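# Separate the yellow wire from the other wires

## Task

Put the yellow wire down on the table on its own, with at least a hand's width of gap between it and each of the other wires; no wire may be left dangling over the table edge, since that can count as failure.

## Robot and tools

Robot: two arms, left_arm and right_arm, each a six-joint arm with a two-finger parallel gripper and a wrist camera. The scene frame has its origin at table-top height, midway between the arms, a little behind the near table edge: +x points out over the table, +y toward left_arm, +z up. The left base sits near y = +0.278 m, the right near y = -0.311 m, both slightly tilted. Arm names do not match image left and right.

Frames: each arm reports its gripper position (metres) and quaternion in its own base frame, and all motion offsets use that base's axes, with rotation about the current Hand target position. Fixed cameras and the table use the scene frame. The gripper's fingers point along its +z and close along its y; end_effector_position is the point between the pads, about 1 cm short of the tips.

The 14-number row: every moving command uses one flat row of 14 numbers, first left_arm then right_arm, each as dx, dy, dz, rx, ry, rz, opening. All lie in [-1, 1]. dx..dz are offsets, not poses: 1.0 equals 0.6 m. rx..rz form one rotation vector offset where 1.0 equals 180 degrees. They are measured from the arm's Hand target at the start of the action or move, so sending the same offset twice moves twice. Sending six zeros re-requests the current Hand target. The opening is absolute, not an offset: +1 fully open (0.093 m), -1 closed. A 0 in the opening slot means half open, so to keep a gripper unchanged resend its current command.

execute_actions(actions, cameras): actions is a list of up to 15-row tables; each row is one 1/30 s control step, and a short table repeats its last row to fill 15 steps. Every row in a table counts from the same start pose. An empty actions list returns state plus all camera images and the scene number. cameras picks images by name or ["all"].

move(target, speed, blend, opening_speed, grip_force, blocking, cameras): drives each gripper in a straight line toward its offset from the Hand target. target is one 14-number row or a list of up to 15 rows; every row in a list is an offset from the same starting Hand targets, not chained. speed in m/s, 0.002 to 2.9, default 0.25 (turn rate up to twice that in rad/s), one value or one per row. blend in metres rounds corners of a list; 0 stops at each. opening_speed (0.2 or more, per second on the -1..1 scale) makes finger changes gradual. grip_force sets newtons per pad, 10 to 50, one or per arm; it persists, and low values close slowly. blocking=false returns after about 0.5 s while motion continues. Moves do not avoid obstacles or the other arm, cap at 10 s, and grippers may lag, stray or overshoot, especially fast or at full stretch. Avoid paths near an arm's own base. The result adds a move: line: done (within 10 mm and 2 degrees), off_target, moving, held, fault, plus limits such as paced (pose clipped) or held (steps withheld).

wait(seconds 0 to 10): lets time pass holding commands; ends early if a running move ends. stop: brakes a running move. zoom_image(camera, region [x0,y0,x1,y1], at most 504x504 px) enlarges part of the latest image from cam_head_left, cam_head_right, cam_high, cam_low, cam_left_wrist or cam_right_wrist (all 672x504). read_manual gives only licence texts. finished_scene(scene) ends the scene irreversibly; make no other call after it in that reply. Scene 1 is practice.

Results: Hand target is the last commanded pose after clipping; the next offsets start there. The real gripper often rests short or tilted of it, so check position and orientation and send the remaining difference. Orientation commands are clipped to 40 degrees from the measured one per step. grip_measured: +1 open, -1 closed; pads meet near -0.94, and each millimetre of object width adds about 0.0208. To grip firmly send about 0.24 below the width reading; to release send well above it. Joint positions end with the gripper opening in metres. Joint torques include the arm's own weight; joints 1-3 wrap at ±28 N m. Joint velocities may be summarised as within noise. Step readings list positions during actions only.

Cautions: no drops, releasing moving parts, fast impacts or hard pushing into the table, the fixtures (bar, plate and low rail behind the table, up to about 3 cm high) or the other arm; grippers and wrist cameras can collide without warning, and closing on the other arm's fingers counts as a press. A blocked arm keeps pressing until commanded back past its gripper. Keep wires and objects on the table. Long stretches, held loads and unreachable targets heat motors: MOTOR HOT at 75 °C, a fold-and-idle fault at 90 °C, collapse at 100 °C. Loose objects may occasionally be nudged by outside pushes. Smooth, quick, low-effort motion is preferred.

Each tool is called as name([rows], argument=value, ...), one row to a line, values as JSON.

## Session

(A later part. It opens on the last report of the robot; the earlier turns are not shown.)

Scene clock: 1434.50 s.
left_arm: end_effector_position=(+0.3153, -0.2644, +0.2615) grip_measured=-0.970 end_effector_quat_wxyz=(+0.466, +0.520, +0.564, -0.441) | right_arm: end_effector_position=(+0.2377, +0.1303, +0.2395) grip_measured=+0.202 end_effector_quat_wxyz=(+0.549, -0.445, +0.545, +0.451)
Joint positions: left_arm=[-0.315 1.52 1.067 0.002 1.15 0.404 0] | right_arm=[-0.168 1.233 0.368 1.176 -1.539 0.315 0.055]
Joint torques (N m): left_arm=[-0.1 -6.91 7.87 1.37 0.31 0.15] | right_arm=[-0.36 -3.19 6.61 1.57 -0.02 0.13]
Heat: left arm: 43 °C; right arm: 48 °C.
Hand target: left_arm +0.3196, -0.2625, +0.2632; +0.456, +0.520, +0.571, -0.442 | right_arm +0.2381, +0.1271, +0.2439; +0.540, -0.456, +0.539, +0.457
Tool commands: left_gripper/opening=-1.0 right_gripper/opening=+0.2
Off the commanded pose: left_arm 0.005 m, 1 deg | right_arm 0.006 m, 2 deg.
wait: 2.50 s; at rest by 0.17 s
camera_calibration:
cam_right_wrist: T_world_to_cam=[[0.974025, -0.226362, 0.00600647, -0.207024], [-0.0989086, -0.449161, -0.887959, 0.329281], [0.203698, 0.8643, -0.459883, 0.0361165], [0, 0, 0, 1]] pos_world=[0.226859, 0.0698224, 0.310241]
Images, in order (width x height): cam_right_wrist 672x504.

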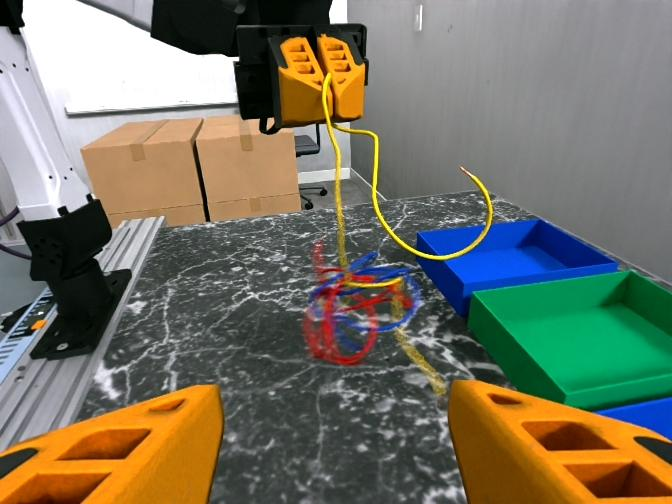

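execute_actions([
  [[0.02,0,0.02,0,0,0,-1,0,0,0,0,0,0,0.2],[0.04,0,0.04,0,0,0,-1,0,0,0,0,0,0,0.2],[0.06,0,0.06,0,0,0,-1,0,0,0,0,0,0,0.2]],
  [[-0.03,0,0.1,0,0,0,-1,0,0,0,0,0,0,0.2],[-0.1,0,0.16,0,0,0,-1,0,0,0,0,0,0,0.2],[-0.18,0,0.16,0,0,0,-1,0,0,0,0,0,0,0.2],[-0.25,0,0.1,0,0,0,-1,0,0,0,0,0,0,0.2],[-0.28,0,0,0,0,0,-1,0,0,0,0,0,0,0.2],[-0.25,0,-0.1,0,0,0,-1,0,0,0,0,0,0,0.2],[-0.18,0,-0.16,0,0,0,-1,0,0,0,0,0,0,0.2],[-0.1,0,-0.16,0,0,0,-1,0,0,0,0,0,0,0.2],[-0.03,0,-0.1,0,0,0,-1,0,0,0,0,0,0,0.2],[0,0,0,0,0,0,-1,0,0,0,0,0,0,0.2],[-0.03,0,0.1,0,0,0,-1,0,0,0,0,0,0,0.2],[-0.1,0,0.16,0,0,0,-1,0,0,0,0,0,0,0.2],[-0.18,0,0.16,0,0,0,-1,0,0,0,0,0,0,0.2],[-0.25,0,0.1,0,0,0,-1,0,0,0,0,0,0,0.2],[-0.28,0,0,0,0,0,-1,0,0,0,0,0,0,0.2]],
  [[0.03,0,-0.1,0,0,0,-1,0,0,0,0,0,0,0.2],[0.1,0,-0.16,0,0,0,-1,0,0,0,0,0,0,0.2],[0.18,0,-0.16,0,0,0,-1,0,0,0,0,0,0,0.2],[0.25,0,-0.1,0,0,0,-1,0,0,0,0,0,0,0.2],[0.28,0,0,0,0,0,-1,0,0,0,0,0,0,0.2],[0.25,0,0.1,0,0,0,-1,0,0,0,0,0,0,0.2],[0.18,0,0.16,0,0,0,-1,0,0,0,0,0,0,0.2],[0.1,0,0.16,0,0,0,-1,0,0,0,0,0,0,0.2],[0.03,0,0.1,0,0,0,-1,0,0,0,0,0,0,0.2],[0,0,0,0,0,0,-1,0,0,0,0,0,0,0.2],[0.03,0,-0.1,0,0,0,-1,0,0,0,0,0,0,0.2],[0.1,0,-0.16,0,0,0,-1,0,0,0,0,0,0,0.2],[0.18,0,-0.16,0,0,0,-1,0,0,0,0,0,0,0.2],[0.25,0,-0.1,0,0,0,-1,0,0,0,0,0,0,0.2],[0.28,0,0,0,0,0,-1,0,0,0,0,0,0,0.2]],
  [[-0.03,0,0.1,0,0,0,-1,0,0,0,0,0,0,0.2],[-0.1,0,0.16,0,0,0,-1,0,0,0,0,0,0,0.2],[-0.18,0,0.16,0,0,0,-1,0,0,0,0,0,0,0.2],[-0.25,0,0.1,0,0,0,-1,0,0,0,0,0,0,0.2],[-0.28,0,0,0,0,0,-1,0,0,0,0,0,0,0.2],[-0.25,0,-0.1,0,0,0,-1,0,0,0,0,0,0,0.2],[-0.18,0,-0.16,0,0,0,-1,0,0,0,0,0,0,0.2],[-0.1,0,-0.16,0,0,0,-1,0,0,0,0,0,0,0.2],[-0.03,0,-0.1,0,0,0,-1,0,0,0,0,0,0,0.2],[0,0,0,0,0,0,-1,0,0,0,0,0,0,0.2],[-0.03,0,0.1,0,0,0,-1,0,0,0,0,0,0,0.2],[-0.1,0,0.16,0,0,0,-1,0,0,0,0,0,0,0.2],[-0.18,0,0.16,0,0,0,-1,0,0,0,0,0,0,0.2],[-0.25,0,0.1,0,0,0,-1,0,0,0,0,0,0,0.2],[-0.28,0,0,0,0,0,-1,0,0,0,0,0,0,0.2]],
  [[0.03,0,-0.1,0,0,0,-1,0,0,0,0,0,0,0.2],[0.1,0,-0.16,0,0,0,-1,0,0,0,0,0,0,0.2],[0.18,0,-0.16,0,0,0,-1,0,0,0,0,0,0,0.2],[0.25,0,-0.1,0,0,0,-1,0,0,0,0,0,0,0.2],[0.28,0,0,0,0,0,-1,0,0,0,0,0,0,0.2],[0.25,0,0.1,0,0,0,-1,0,0,0,0,0,0,0.2],[0.18,0,0.16,0,0,0,-1,0,0,0,0,0,0,0.2],[0.1,0,0.16,0,0,0,-1,0,0,0,0,0,0,0.2],[0.03,0,0.1,0,0,0,-1,0,0,0,0,0,0,0.2],[0,0,0,0,0,0,-1,0,0,0,0,0,0,0.2],[0.03,0,-0.08,0,0,0,-1,0,0,0,0,0,0,0.2],[0.1,0,-0.1,0,0,0,-1,0,0,0,0,0,0,0.2],[0.15,0,-0.08,0,0,0,-1,0,0,0,0,0,0,0.2],[0.18,0,-0.04,0,0,0,-1,0,0,0,0,0,0,0.2],[0.18,0,0,0,0,0,-1,0,0,0,0,0,0,0.2]],
], cameras=[])

wait(seconds=2, cameras=["cam_right_wrist"])

Scene clock: 1452.70 s.
left_arm: end_effector_position=(+0.2881, -0.2542, +0.2775) grip_measured=-0.970 end_effector_quat_wxyz=(+0.451, +0.504, +0.584, -0.449) | right_arm: end_effector_position=(+0.2377, +0.1303, +0.2395) grip_measured=+0.202 end_effector_quat_wxyz=(+0.549, -0.445, +0.545, +0.451)
Joint positions: left_arm=[-0.313 1.393 1.033 -0.112 1.139 0.362 0] | right_arm=[-0.168 1.233 0.368 1.176 -1.539 0.315 0.055]
Joint torques (N m): left_arm=[-0.46 -6.98 9.98 1.52 0.33 0.22] | right_arm=[-0.39 -3.21 6.67 1.53 -0.02 0.18]
Heat: left arm: 44 °C; right arm: 47 °C.
Hand target: left_arm +0.2956, -0.2626, +0.2992; +0.456, +0.520, +0.571, -0.442 | right_arm +0.2381, +0.1270, +0.2439; +0.540, -0.456, +0.539, +0.457
Off the commanded pose: left_arm 0.024 m, 3 deg | right_arm 0.006 m, 2 deg.
joint sent to its limit (right arm) — joint 5 (wrist yaw), lower limit. The joint targets are off in position, not in orientation.
Step readings (end_effector_position of left_arm | right_arm):
0: (+0.3153, -0.2644, +0.2615) | (+0.2377, +0.1303, +0.2395)
1: (+0.3163, -0.2642, +0.2629) | (+0.2377, +0.1303, +0.2395)
2: (+0.3201, -0.2650, +0.2652) | (+0.2377, +0.1303, +0.2395)
4: (+0.3373, -0.2655, +0.2786) | (+0.2377, +0.1303, +0.2395)
8: (+0.3570, -0.2610, +0.3023) | (+0.2377, +0.1303, +0.2395)
15: (+0.3553, -0.2627, +0.2996) | (+0.2377, +0.1303, +0.2395)
16: (+0.3542, -0.2631, +0.3006) | (+0.2377, +0.1303, +0.2395)
17: (+0.3514, -0.2634, +0.3045) | (+0.2377, +0.1303, +0.2395)
19: (+0.3226, -0.2661, +0.3217) | (+0.2377, +0.1303, +0.2395)
23: (+0.2188, -0.2719, +0.2978) | (+0.2377, +0.1303, +0.2395)
30: (+0.2728, -0.2563, +0.3111) | (+0.2377, +0.1303, +0.2395)
31: (+0.2424, -0.2620, +0.3172) | (+0.2377, +0.1303, +0.2395)
32: (+0.2189, -0.2647, +0.3133) | (+0.2377, +0.1303, +0.2395)
34: (+0.2270, -0.2598, +0.2797) | (+0.2377, +0.1303, +0.2395)
38: (+0.3124, -0.2435, +0.2792) | (+0.2377, +0.1303, +0.2395)
45: (+0.2599, -0.2543, +0.2638) | (+0.2377, +0.1303, +0.2395)
46: (+0.2907, -0.2480, +0.2583) | (+0.2377, +0.1303, +0.2395)
47: (+0.3098, -0.2437, +0.2637) | (+0.2377, +0.1303, +0.2395)
49: (+0.3000, -0.2493, +0.2992) | (+0.2377, +0.1303, +0.2395)
53: (+0.2127, -0.2647, +0.3016) | (+0.2377, +0.1303, +0.2395)
60: (+0.2722, -0.2569, +0.3154) | (+0.2377, +0.1303, +0.2395)
61: (+0.2423, -0.2631, +0.3219) | (+0.2377, +0.1303, +0.2395)
62: (+0.2191, -0.2659, +0.3172) | (+0.2377, +0.1303, +0.2395)
64: (+0.2288, -0.2604, +0.2817) | (+0.2377, +0.1303, +0.2395)
68: (+0.3144, -0.2438, +0.2788) | (+0.2377, +0.1303, +0.2395)
75: (+0.2463, -0.2599, +0.2884) | (+0.2377, +0.1303, +0.2395)
No camera images: "cameras" was empty.

Scene clock: 1454.70 s.
left_arm: end_effector_position=(+0.2881, -0.2542, +0.2775) grip_measured=-0.970 end_effector_quat_wxyz=(+0.451, +0.504, +0.584, -0.449) | right_arm: end_effector_position=(+0.2377, +0.1303, +0.2395) grip_measured=+0.202 end_effector_quat_wxyz=(+0.549, -0.445, +0.545, +0.451)
Joint positions: left_arm=[-0.313 1.393 1.033 -0.112 1.139 0.362 0] | right_arm=[-0.168 1.233 0.368 1.176 -1.539 0.315 0.055]
Joint torques (N m): left_arm=[-0.42 -6.95 9.99 1.54 0.31 0.22] | right_arm=[-0.32 -3.43 6.68 1.53 -0.04 0.15]
Heat: left arm: 44 °C; right arm: 47 °C.
Hand target: left_arm +0.2956, -0.2626, +0.2992; +0.456, +0.520, +0.571, -0.442 | right_arm +0.2381, +0.1270, +0.2439; +0.540, -0.456, +0.539, +0.457
Tool commands: left_gripper/opening=-1.0 right_gripper/opening=+0.2
Off the commanded pose: left_arm 0.024 m, 3 deg | right_arm 0.006 m, 2 deg.
wait: 2.00 s; at rest by 0.17 s
camera_calibration:
cam_right_wrist: T_world_to_cam=[[0.974025, -0.226362, 0.00600647, -0.207024], [-0.0989086, -0.449161, -0.887959, 0.329281], [0.203698, 0.8643, -0.459883, 0.0361165], [0, 0, 0, 1]] pos_world=[0.226859, 0.0698224, 0.310241]
Images, in order (width x height): cam_right_wrist 672x504.

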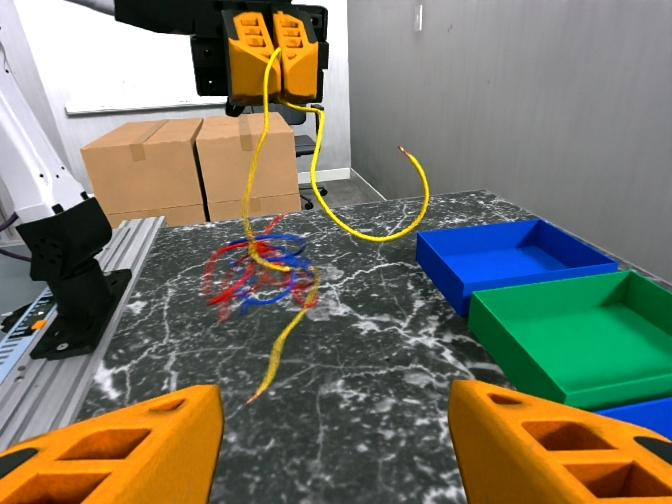

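execute_actions([
  [[0,0,0.12,0,0,0,-1,0,0,0,0,0,0,0.2],[0,0,0.2,0,0,0,-1,0,0,0,0,0,0,0.2],[0,0,0.2,0,0,0,-1,0,0,0,0,0,0,0.2],[0,0,0.12,0,0,0,-1,0,0,0,0,0,0,0.2],[0,0,0,0,0,0,-1,0,0,0,0,0,0,0.2],[0,0,-0.12,0,0,0,-1,0,0,0,0,0,0,0.2],[0,0,-0.2,0,0,0,-1,0,0,0,0,0,0,0.2],[0,0,-0.2,0,0,0,-1,0,0,0,0,0,0,0.2],[0,0,-0.12,0,0,0,-1,0,0,0,0,0,0,0.2],[0,0,0,0,0,0,-1,0,0,0,0,0,0,0.2],[0,0,0.12,0,0,0,-1,0,0,0,0,0,0,0.2],[0,0,0.2,0,0,0,-1,0,0,0,0,0,0,0.2],[0,0,0.2,0,0,0,-1,0,0,0,0,0,0,0.2],[0,0,0.12,0,0,0,-1,0,0,0,0,0,0,0.2],[0,0,0,0,0,0,-1,0,0,0,0,0,0,0.2]],
  [[0,0,-0.12,0,0,0,-1,0,0,0,0,0,0,0.2],[0,0,-0.2,0,0,0,-1,0,0,0,0,0,0,0.2],[0,0,-0.2,0,0,0,-1,0,0,0,0,0,0,0.2],[0,0,-0.12,0,0,0,-1,0,0,0,0,0,0,0.2],[0,0,0,0,0,0,-1,0,0,0,0,0,0,0.2],[0,0,0.12,0,0,0,-1,0,0,0,0,0,0,0.2],[0,0,0.2,0,0,0,-1,0,0,0,0,0,0,0.2],[0,0,0.2,0,0,0,-1,0,0,0,0,0,0,0.2],[0,0,0.12,0,0,0,-1,0,0,0,0,0,0,0.2],[0,0,0,0,0,0,-1,0,0,0,0,0,0,0.2],[0,0,-0.12,0,0,0,-1,0,0,0,0,0,0,0.2],[0,0,-0.2,0,0,0,-1,0,0,0,0,0,0,0.2],[0,0,-0.2,0,0,0,-1,0,0,0,0,0,0,0.2],[0,0,-0.12,0,0,0,-1,0,0,0,0,0,0,0.2],[0,0,0,0,0,0,-1,0,0,0,0,0,0,0.2]],
  [[0,0,0.12,0,0,0,-1,0,0,0,0,0,0,0.2],[0,0,0.2,0,0,0,-1,0,0,0,0,0,0,0.2],[0,0,0.2,0,0,0,-1,0,0,0,0,0,0,0.2],[0,0,0.12,0,0,0,-1,0,0,0,0,0,0,0.2],[0,0,0,0,0,0,-1,0,0,0,0,0,0,0.2],[0,0,-0.12,0,0,0,-1,0,0,0,0,0,0,0.2],[0,0,-0.2,0,0,0,-1,0,0,0,0,0,0,0.2],[0,0,-0.2,0,0,0,-1,0,0,0,0,0,0,0.2],[0,0,-0.12,0,0,0,-1,0,0,0,0,0,0,0.2],[0,0,0,0,0,0,-1,0,0,0,0,0,0,0.2],[0,0,0.12,0,0,0,-1,0,0,0,0,0,0,0.2],[0,0,0.2,0,0,0,-1,0,0,0,0,0,0,0.2],[0,0,0.2,0,0,0,-1,0,0,0,0,0,0,0.2],[0,0,0.12,0,0,0,-1,0,0,0,0,0,0,0.2],[0,0,0,0,0,0,-1,0,0,0,0,0,0,0.2]],
  [[0,0,-0.12,0,0,0,-1,0,0,0,0,0,0,0.2],[0,0,-0.2,0,0,0,-1,0,0,0,0,0,0,0.2],[0,0,-0.2,0,0,0,-1,0,0,0,0,0,0,0.2],[0,0,-0.12,0,0,0,-1,0,0,0,0,0,0,0.2],[0,0,0,0,0,0,-1,0,0,0,0,0,0,0.2],[0,0,0.12,0,0,0,-1,0,0,0,0,0,0,0.2],[0,0,0.2,0,0,0,-1,0,0,0,0,0,0,0.2],[0,0,0.2,0,0,0,-1,0,0,0,0,0,0,0.2],[0,0,0.12,0,0,0,-1,0,0,0,0,0,0,0.2],[0,0,0,0,0,0,-1,0,0,0,0,0,0,0.2],[0,0,-0.08,0,0,0,-1,0,0,0,0,0,0,0.2],[0,0,-0.1,0,0,0,-1,0,0,0,0,0,0,0.2],[0,0,-0.08,0,0,0,-1,0,0,0,0,0,0,0.2],[0,0,-0.04,0,0,0,-1,0,0,0,0,0,0,0.2],[0,0,0,0,0,0,-1,0,0,0,0,0,0,0.2]],
], cameras=[])

wait(seconds=2.5, cameras=["cam_right_wrist"])

Scene clock: 1472.43 s.
left_arm: end_effector_position=(+0.2925, -0.2657, +0.2842) grip_measured=-0.970 end_effector_quat_wxyz=(+0.449, +0.518, +0.574, -0.448) | right_arm: end_effector_position=(+0.2377, +0.1303, +0.2395) grip_measured=+0.202 end_effector_quat_wxyz=(+0.549, -0.445, +0.545, +0.451)
Joint positions: left_arm=[-0.341 1.436 1.1 -0.143 1.134 0.389 0] | right_arm=[-0.168 1.233 0.368 1.176 -1.539 0.315 0.055]
Joint torques (N m): left_arm=[0.14 -7.41 9.92 1.43 0.29 0.11] | right_arm=[-0.27 -3.43 6.43 1.54 0 0.15]
Heat: left arm: 46 °C; right arm: 46 °C.
Hand target: left_arm +0.2956, -0.2626, +0.2992; +0.456, +0.520, +0.571, -0.442 | right_arm +0.2381, +0.1270, +0.2439; +0.540, -0.456, +0.539, +0.457
Off the commanded pose: left_arm 0.016 m, 1 deg | right_arm 0.006 m, 2 deg.
joint sent to its limit (right arm) — joint 5 (wrist yaw), lower limit. The joint targets are off in position, not in orientation.
Step readings (end_effector_position of left_arm | right_arm):
0: (+0.2881, -0.2542, +0.2775) | (+0.2377, +0.1303, +0.2395)
1: (+0.2887, -0.2543, +0.2835) | (+0.2377, +0.1303, +0.2395)
2: (+0.2903, -0.2554, +0.2983) | (+0.2377, +0.1303, +0.2395)
4: (+0.2939, -0.2577, +0.3520) | (+0.2377, +0.1303, +0.2395)
8: (+0.2808, -0.2573, +0.3221) | (+0.2377, +0.1303, +0.2395)
15: (+0.2954, -0.2616, +0.3328) | (+0.2377, +0.1303, +0.2395)
16: (+0.2927, -0.2601, +0.3456) | (+0.2377, +0.1303, +0.2395)
17: (+0.2870, -0.2593, +0.3380) | (+0.2377, +0.1303, +0.2395)
19: (+0.2794, -0.2609, +0.2801) | (+0.2377, +0.1303, +0.2395)
23: (+0.2890, -0.2628, +0.2755) | (+0.2377, +0.1303, +0.2395)
30: (+0.2815, -0.2614, +0.2524) | (+0.2377, +0.1303, +0.2395)
31: (+0.2843, -0.2620, +0.2424) | (+0.2377, +0.1303, +0.2395)
32: (+0.2870, -0.2615, +0.2513) | (+0.2377, +0.1303, +0.2395)
34: (+0.2943, -0.2629, +0.3105) | (+0.2377, +0.1303, +0.2395)
38: (+0.2823, -0.2602, +0.3172) | (+0.2377, +0.1303, +0.2395)
45: (+0.2959, -0.2634, +0.3371) | (+0.2377, +0.1303, +0.2395)
46: (+0.2933, -0.2614, +0.3459) | (+0.2377, +0.1303, +0.2395)
47: (+0.2883, -0.2595, +0.3379) | (+0.2377, +0.1303, +0.2395)
49: (+0.2823, -0.2589, +0.2786) | (+0.2377, +0.1303, +0.2395)
53: (+0.2892, -0.2635, +0.2715) | (+0.2377, +0.1303, +0.2395)
60: (+0.2860, -0.2634, +0.2911) | (+0.2377, +0.1303, +0.2395)
No camera images: "cameras" was empty.

Scene clock: 1474.93 s.
left_arm: end_effector_position=(+0.2925, -0.2657, +0.2842) grip_measured=-0.970 end_effector_quat_wxyz=(+0.449, +0.518, +0.574, -0.448) | right_arm: end_effector_position=(+0.2377, +0.1303, +0.2395) grip_measured=+0.202 end_effector_quat_wxyz=(+0.549, -0.445, +0.545, +0.451)
Joint positions: left_arm=[-0.341 1.436 1.1 -0.143 1.134 0.389 0] | right_arm=[-0.168 1.233 0.368 1.176 -1.539 0.315 0.055]
Joint torques (N m): left_arm=[0.16 -7.35 9.95 1.43 0.28 0.11] | right_arm=[-0.18 -3.28 6.6 1.53 -0.02 0.13]
Heat: left arm: 46 °C; right arm: 46 °C.
Hand target: left_arm +0.2956, -0.2626, +0.2992; +0.456, +0.520, +0.571, -0.442 | right_arm +0.2381, +0.1270, +0.2439; +0.540, -0.456, +0.539, +0.457
Tool commands: left_gripper/opening=-1.0 right_gripper/opening=+0.2
Off the commanded pose: left_arm 0.016 m, 1 deg | right_arm 0.006 m, 2 deg.
wait: 2.50 s; at rest by 0.17 s
camera_calibration:
cam_right_wrist: T_world_to_cam=[[0.974025, -0.226362, 0.00600647, -0.207024], [-0.0989086, -0.449161, -0.887959, 0.329281], [0.203698, 0.8643, -0.459883, 0.0361165], [0, 0, 0, 1]] pos_world=[0.226859, 0.0698224, 0.310241]
Images, in order (width x height): cam_right_wrist 672x504.

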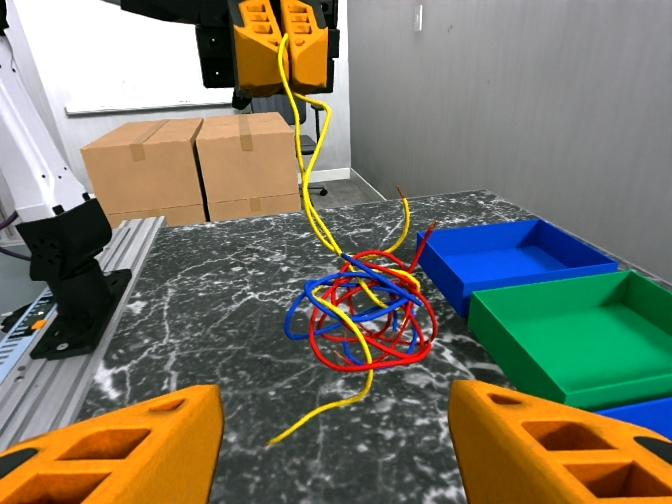

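zoom_image(camera="cam_right_wrist", region=[240, 160, 500, 460])

Scaled by 1.680 from the camera's 672x504 image, which has a finer 960x720 frame.

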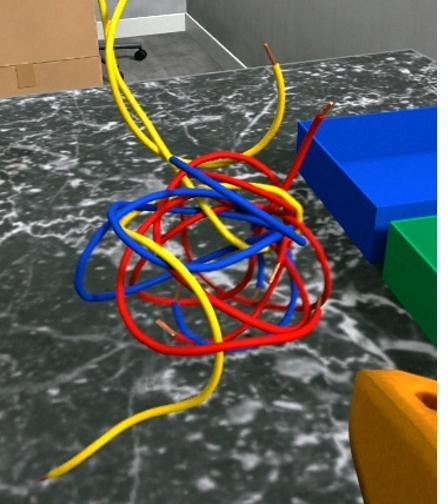

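execute_actions([
  [[0.02,0,-0.015,0,0,0,-1,0,0,0,0,0,0,0.2],[0.04,0,-0.03,0,0,0,-1,0,0,0,0,0,0,0.2],[0.06,0,-0.045,0,0,0,-1,0,0,0,0,0,0,0.2],[0.08,0,-0.06,0,0,0,-1,0,0,0,0,0,0,0.2],[0.1,0,-0.07,0,0,0,-1,0,0,0,0,0,0,0.2]],
  [[-0.03,0,0.1,0,0,0,-1,0,0,0,0,0,0,0.2],[-0.1,0,0.16,0,0,0,-1,0,0,0,0,0,0,0.2],[-0.18,0,0.16,0,0,0,-1,0,0,0,0,0,0,0.2],[-0.25,0,0.1,0,0,0,-1,0,0,0,0,0,0,0.2],[-0.28,0,0,0,0,0,-1,0,0,0,0,0,0,0.2],[-0.25,0,-0.1,0,0,0,-1,0,0,0,0,0,0,0.2],[-0.18,0,-0.16,0,0,0,-1,0,0,0,0,0,0,0.2],[-0.1,0,-0.16,0,0,0,-1,0,0,0,0,0,0,0.2],[-0.03,0,-0.1,0,0,0,-1,0,0,0,0,0,0,0.2],[0,0,0,0,0,0,-1,0,0,0,0,0,0,0.2],[-0.03,0,0.1,0,0,0,-1,0,0,0,0,0,0,0.2],[-0.1,0,0.16,0,0,0,-1,0,0,0,0,0,0,0.2],[-0.18,0,0.16,0,0,0,-1,0,0,0,0,0,0,0.2],[-0.25,0,0.1,0,0,0,-1,0,0,0,0,0,0,0.2],[-0.28,0,0,0,0,0,-1,0,0,0,0,0,0,0.2]],
  [[0.03,0,-0.1,0,0,0,-1,0,0,0,0,0,0,0.2],[0.1,0,-0.16,0,0,0,-1,0,0,0,0,0,0,0.2],[0.18,0,-0.16,0,0,0,-1,0,0,0,0,0,0,0.2],[0.25,0,-0.1,0,0,0,-1,0,0,0,0,0,0,0.2],[0.28,0,0,0,0,0,-1,0,0,0,0,0,0,0.2],[0.25,0,0.1,0,0,0,-1,0,0,0,0,0,0,0.2],[0.18,0,0.16,0,0,0,-1,0,0,0,0,0,0,0.2],[0.1,0,0.16,0,0,0,-1,0,0,0,0,0,0,0.2],[0.03,0,0.1,0,0,0,-1,0,0,0,0,0,0,0.2],[0,0,0,0,0,0,-1,0,0,0,0,0,0,0.2],[0.03,0,-0.1,0,0,0,-1,0,0,0,0,0,0,0.2],[0.1,0,-0.16,0,0,0,-1,0,0,0,0,0,0,0.2],[0.18,0,-0.16,0,0,0,-1,0,0,0,0,0,0,0.2],[0.25,0,-0.1,0,0,0,-1,0,0,0,0,0,0,0.2],[0.28,0,0,0,0,0,-1,0,0,0,0,0,0,0.2]],
  [[-0.03,0,0.1,0,0,0,-1,0,0,0,0,0,0,0.2],[-0.1,0,0.16,0,0,0,-1,0,0,0,0,0,0,0.2],[-0.18,0,0.16,0,0,0,-1,0,0,0,0,0,0,0.2],[-0.25,0,0.1,0,0,0,-1,0,0,0,0,0,0,0.2],[-0.28,0,0,0,0,0,-1,0,0,0,0,0,0,0.2],[-0.25,0,-0.1,0,0,0,-1,0,0,0,0,0,0,0.2],[-0.18,0,-0.16,0,0,0,-1,0,0,0,0,0,0,0.2],[-0.1,0,-0.16,0,0,0,-1,0,0,0,0,0,0,0.2],[-0.03,0,-0.1,0,0,0,-1,0,0,0,0,0,0,0.2],[0,0,0,0,0,0,-1,0,0,0,0,0,0,0.2],[-0.03,0,0.1,0,0,0,-1,0,0,0,0,0,0,0.2],[-0.1,0,0.16,0,0,0,-1,0,0,0,0,0,0,0.2],[-0.18,0,0.16,0,0,0,-1,0,0,0,0,0,0,0.2],[-0.25,0,0.1,0,0,0,-1,0,0,0,0,0,0,0.2],[-0.28,0,0,0,0,0,-1,0,0,0,0,0,0,0.2]],
  [[0.03,0,-0.1,0,0,0,-1,0,0,0,0,0,0,0.2],[0.1,0,-0.16,0,0,0,-1,0,0,0,0,0,0,0.2],[0.18,0,-0.16,0,0,0,-1,0,0,0,0,0,0,0.2],[0.25,0,-0.1,0,0,0,-1,0,0,0,0,0,0,0.2],[0.28,0,0,0,0,0,-1,0,0,0,0,0,0,0.2],[0.25,0,0.1,0,0,0,-1,0,0,0,0,0,0,0.2],[0.18,0,0.16,0,0,0,-1,0,0,0,0,0,0,0.2],[0.1,0,0.16,0,0,0,-1,0,0,0,0,0,0,0.2],[0.03,0,0.1,0,0,0,-1,0,0,0,0,0,0,0.2],[0,0,0,0,0,0,-1,0,0,0,0,0,0,0.2],[0.03,0,-0.08,0,0,0,-1,0,0,0,0,0,0,0.2],[0.1,0,-0.1,0,0,0,-1,0,0,0,0,0,0,0.2],[0.15,0,-0.08,0,0,0,-1,0,0,0,0,0,0,0.2],[0.18,0,-0.04,0,0,0,-1,0,0,0,0,0,0,0.2],[0.18,0,0,0,0,0,-1,0,0,0,0,0,0,0.2]],
], cameras=[])

wait(seconds=3, cameras=["cam_right_wrist"])

Scene clock: 1492.70 s.
left_arm: end_effector_position=(+0.2869, -0.2541, +0.2371) grip_measured=-0.970 end_effector_quat_wxyz=(+0.453, +0.503, +0.584, -0.448) | right_arm: end_effector_position=(+0.2377, +0.1303, +0.2395) grip_measured=+0.202 end_effector_quat_wxyz=(+0.549, -0.445, +0.545, +0.451)
Joint positions: left_arm=[-0.315 1.419 0.886 0.073 1.135 0.355 0] | right_arm=[-0.168 1.233 0.368 1.176 -1.539 0.315 0.055]
Joint torques (N m): left_arm=[-0.39 -7.41 9.87 1.49 0.34 0.22] | right_arm=[-0.57 -3.07 6.83 1.58 0 0.21]
Heat: left arm: 47 °C; right arm: 45 °C.
Hand target: left_arm +0.2956, -0.2626, +0.2571; +0.456, +0.520, +0.571, -0.442 | right_arm +0.2381, +0.1270, +0.2439; +0.540, -0.456, +0.539, +0.457
Off the commanded pose: left_arm 0.023 m, 3 deg | right_arm 0.006 m, 2 deg.
joint sent to its limit (right arm) — joint 5 (wrist yaw), lower limit. The joint targets are off in position, not in orientation.
Step readings (end_effector_position of left_arm | right_arm):
0: (+0.2925, -0.2657, +0.2842) | (+0.2377, +0.1303, +0.2395)
1: (+0.2937, -0.2656, +0.2837) | (+0.2377, +0.1303, +0.2395)
2: (+0.2965, -0.2657, +0.2837) | (+0.2377, +0.1303, +0.2395)
4: (+0.3107, -0.2641, +0.2782) | (+0.2377, +0.1303, +0.2395)
8: (+0.3461, -0.2579, +0.2434) | (+0.2377, +0.1303, +0.2395)
15: (+0.3521, -0.2596, +0.2360) | (+0.2377, +0.1303, +0.2395)
16: (+0.3514, -0.2607, +0.2399) | (+0.2377, +0.1303, +0.2395)
17: (+0.3479, -0.2607, +0.2471) | (+0.2377, +0.1303, +0.2395)
19: (+0.3158, -0.2646, +0.2732) | (+0.2377, +0.1303, +0.2395)
23: (+0.2176, -0.2705, +0.2566) | (+0.2377, +0.1303, +0.2395)
30: (+0.2698, -0.2551, +0.2739) | (+0.2377, +0.1303, +0.2395)
31: (+0.2380, -0.2616, +0.2839) | (+0.2377, +0.1303, +0.2395)
32: (+0.2172, -0.2648, +0.2786) | (+0.2377, +0.1303, +0.2395)
34: (+0.2299, -0.2592, +0.2390) | (+0.2377, +0.1303, +0.2395)
38: (+0.3072, -0.2419, +0.2351) | (+0.2377, +0.1303, +0.2395)
45: (+0.2558, -0.2536, +0.2225) | (+0.2377, +0.1303, +0.2395)
46: (+0.2874, -0.2461, +0.2107) | (+0.2377, +0.1303, +0.2395)
47: (+0.3040, -0.2416, +0.2159) | (+0.2377, +0.1303, +0.2395)
49: (+0.2915, -0.2487, +0.2577) | (+0.2377, +0.1303, +0.2395)
53: (+0.2153, -0.2644, +0.2650) | (+0.2377, +0.1303, +0.2395)
60: (+0.2729, -0.2554, +0.2764) | (+0.2377, +0.1303, +0.2395)
61: (+0.2410, -0.2625, +0.2859) | (+0.2377, +0.1303, +0.2395)
62: (+0.2194, -0.2660, +0.2828) | (+0.2377, +0.1303, +0.2395)
64: (+0.2324, -0.2605, +0.2438) | (+0.2377, +0.1303, +0.2395)
68: (+0.3081, -0.2442, +0.2385) | (+0.2377, +0.1303, +0.2395)
75: (+0.2466, -0.2599, +0.2468) | (+0.2377, +0.1303, +0.2395)
No camera images: "cameras" was empty.

Scene clock: 1495.70 s.
left_arm: end_effector_position=(+0.2869, -0.2541, +0.2371) grip_measured=-0.970 end_effector_quat_wxyz=(+0.453, +0.503, +0.584, -0.448) | right_arm: end_effector_position=(+0.2377, +0.1303, +0.2395) grip_measured=+0.202 end_effector_quat_wxyz=(+0.549, -0.445, +0.545, +0.451)
Joint positions: left_arm=[-0.315 1.419 0.886 0.073 1.135 0.355 0] | right_arm=[-0.168 1.233 0.368 1.176 -1.539 0.315 0.055]
Joint torques (N m): left_arm=[-0.4 -7.42 9.88 1.48 0.34 0.21] | right_arm=[-0.39 -3.26 6.65 1.57 0.04 0.16]
Heat: left arm: 46 °C; right arm: 45 °C.
Hand target: left_arm +0.2956, -0.2626, +0.2571; +0.456, +0.520, +0.571, -0.442 | right_arm +0.2381, +0.1270, +0.2439; +0.540, -0.456, +0.539, +0.457
Tool commands: left_gripper/opening=-1.0 right_gripper/opening=+0.2
Off the commanded pose: left_arm 0.023 m, 3 deg | right_arm 0.006 m, 2 deg.
wait: 3.00 s; at rest by 0.17 s
camera_calibration:
cam_right_wrist: T_world_to_cam=[[0.974025, -0.226362, 0.00600647, -0.207024], [-0.0989086, -0.449161, -0.887959, 0.329281], [0.203698, 0.8643, -0.459883, 0.0361165], [0, 0, 0, 1]] pos_world=[0.226859, 0.0698224, 0.310241]
Images, in order (width x height): cam_right_wrist 672x504.

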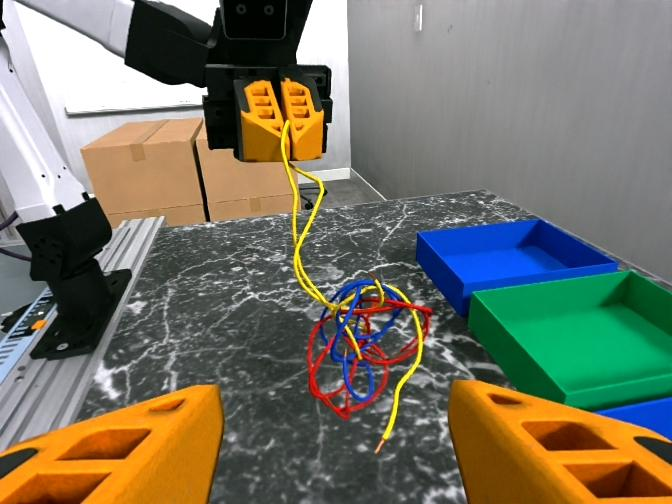

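zoom_image(camera="cam_right_wrist", region=[270, 220, 470, 460])

Scaled by 2.100 from the camera's 672x504 image, which has a finer 960x720 frame.

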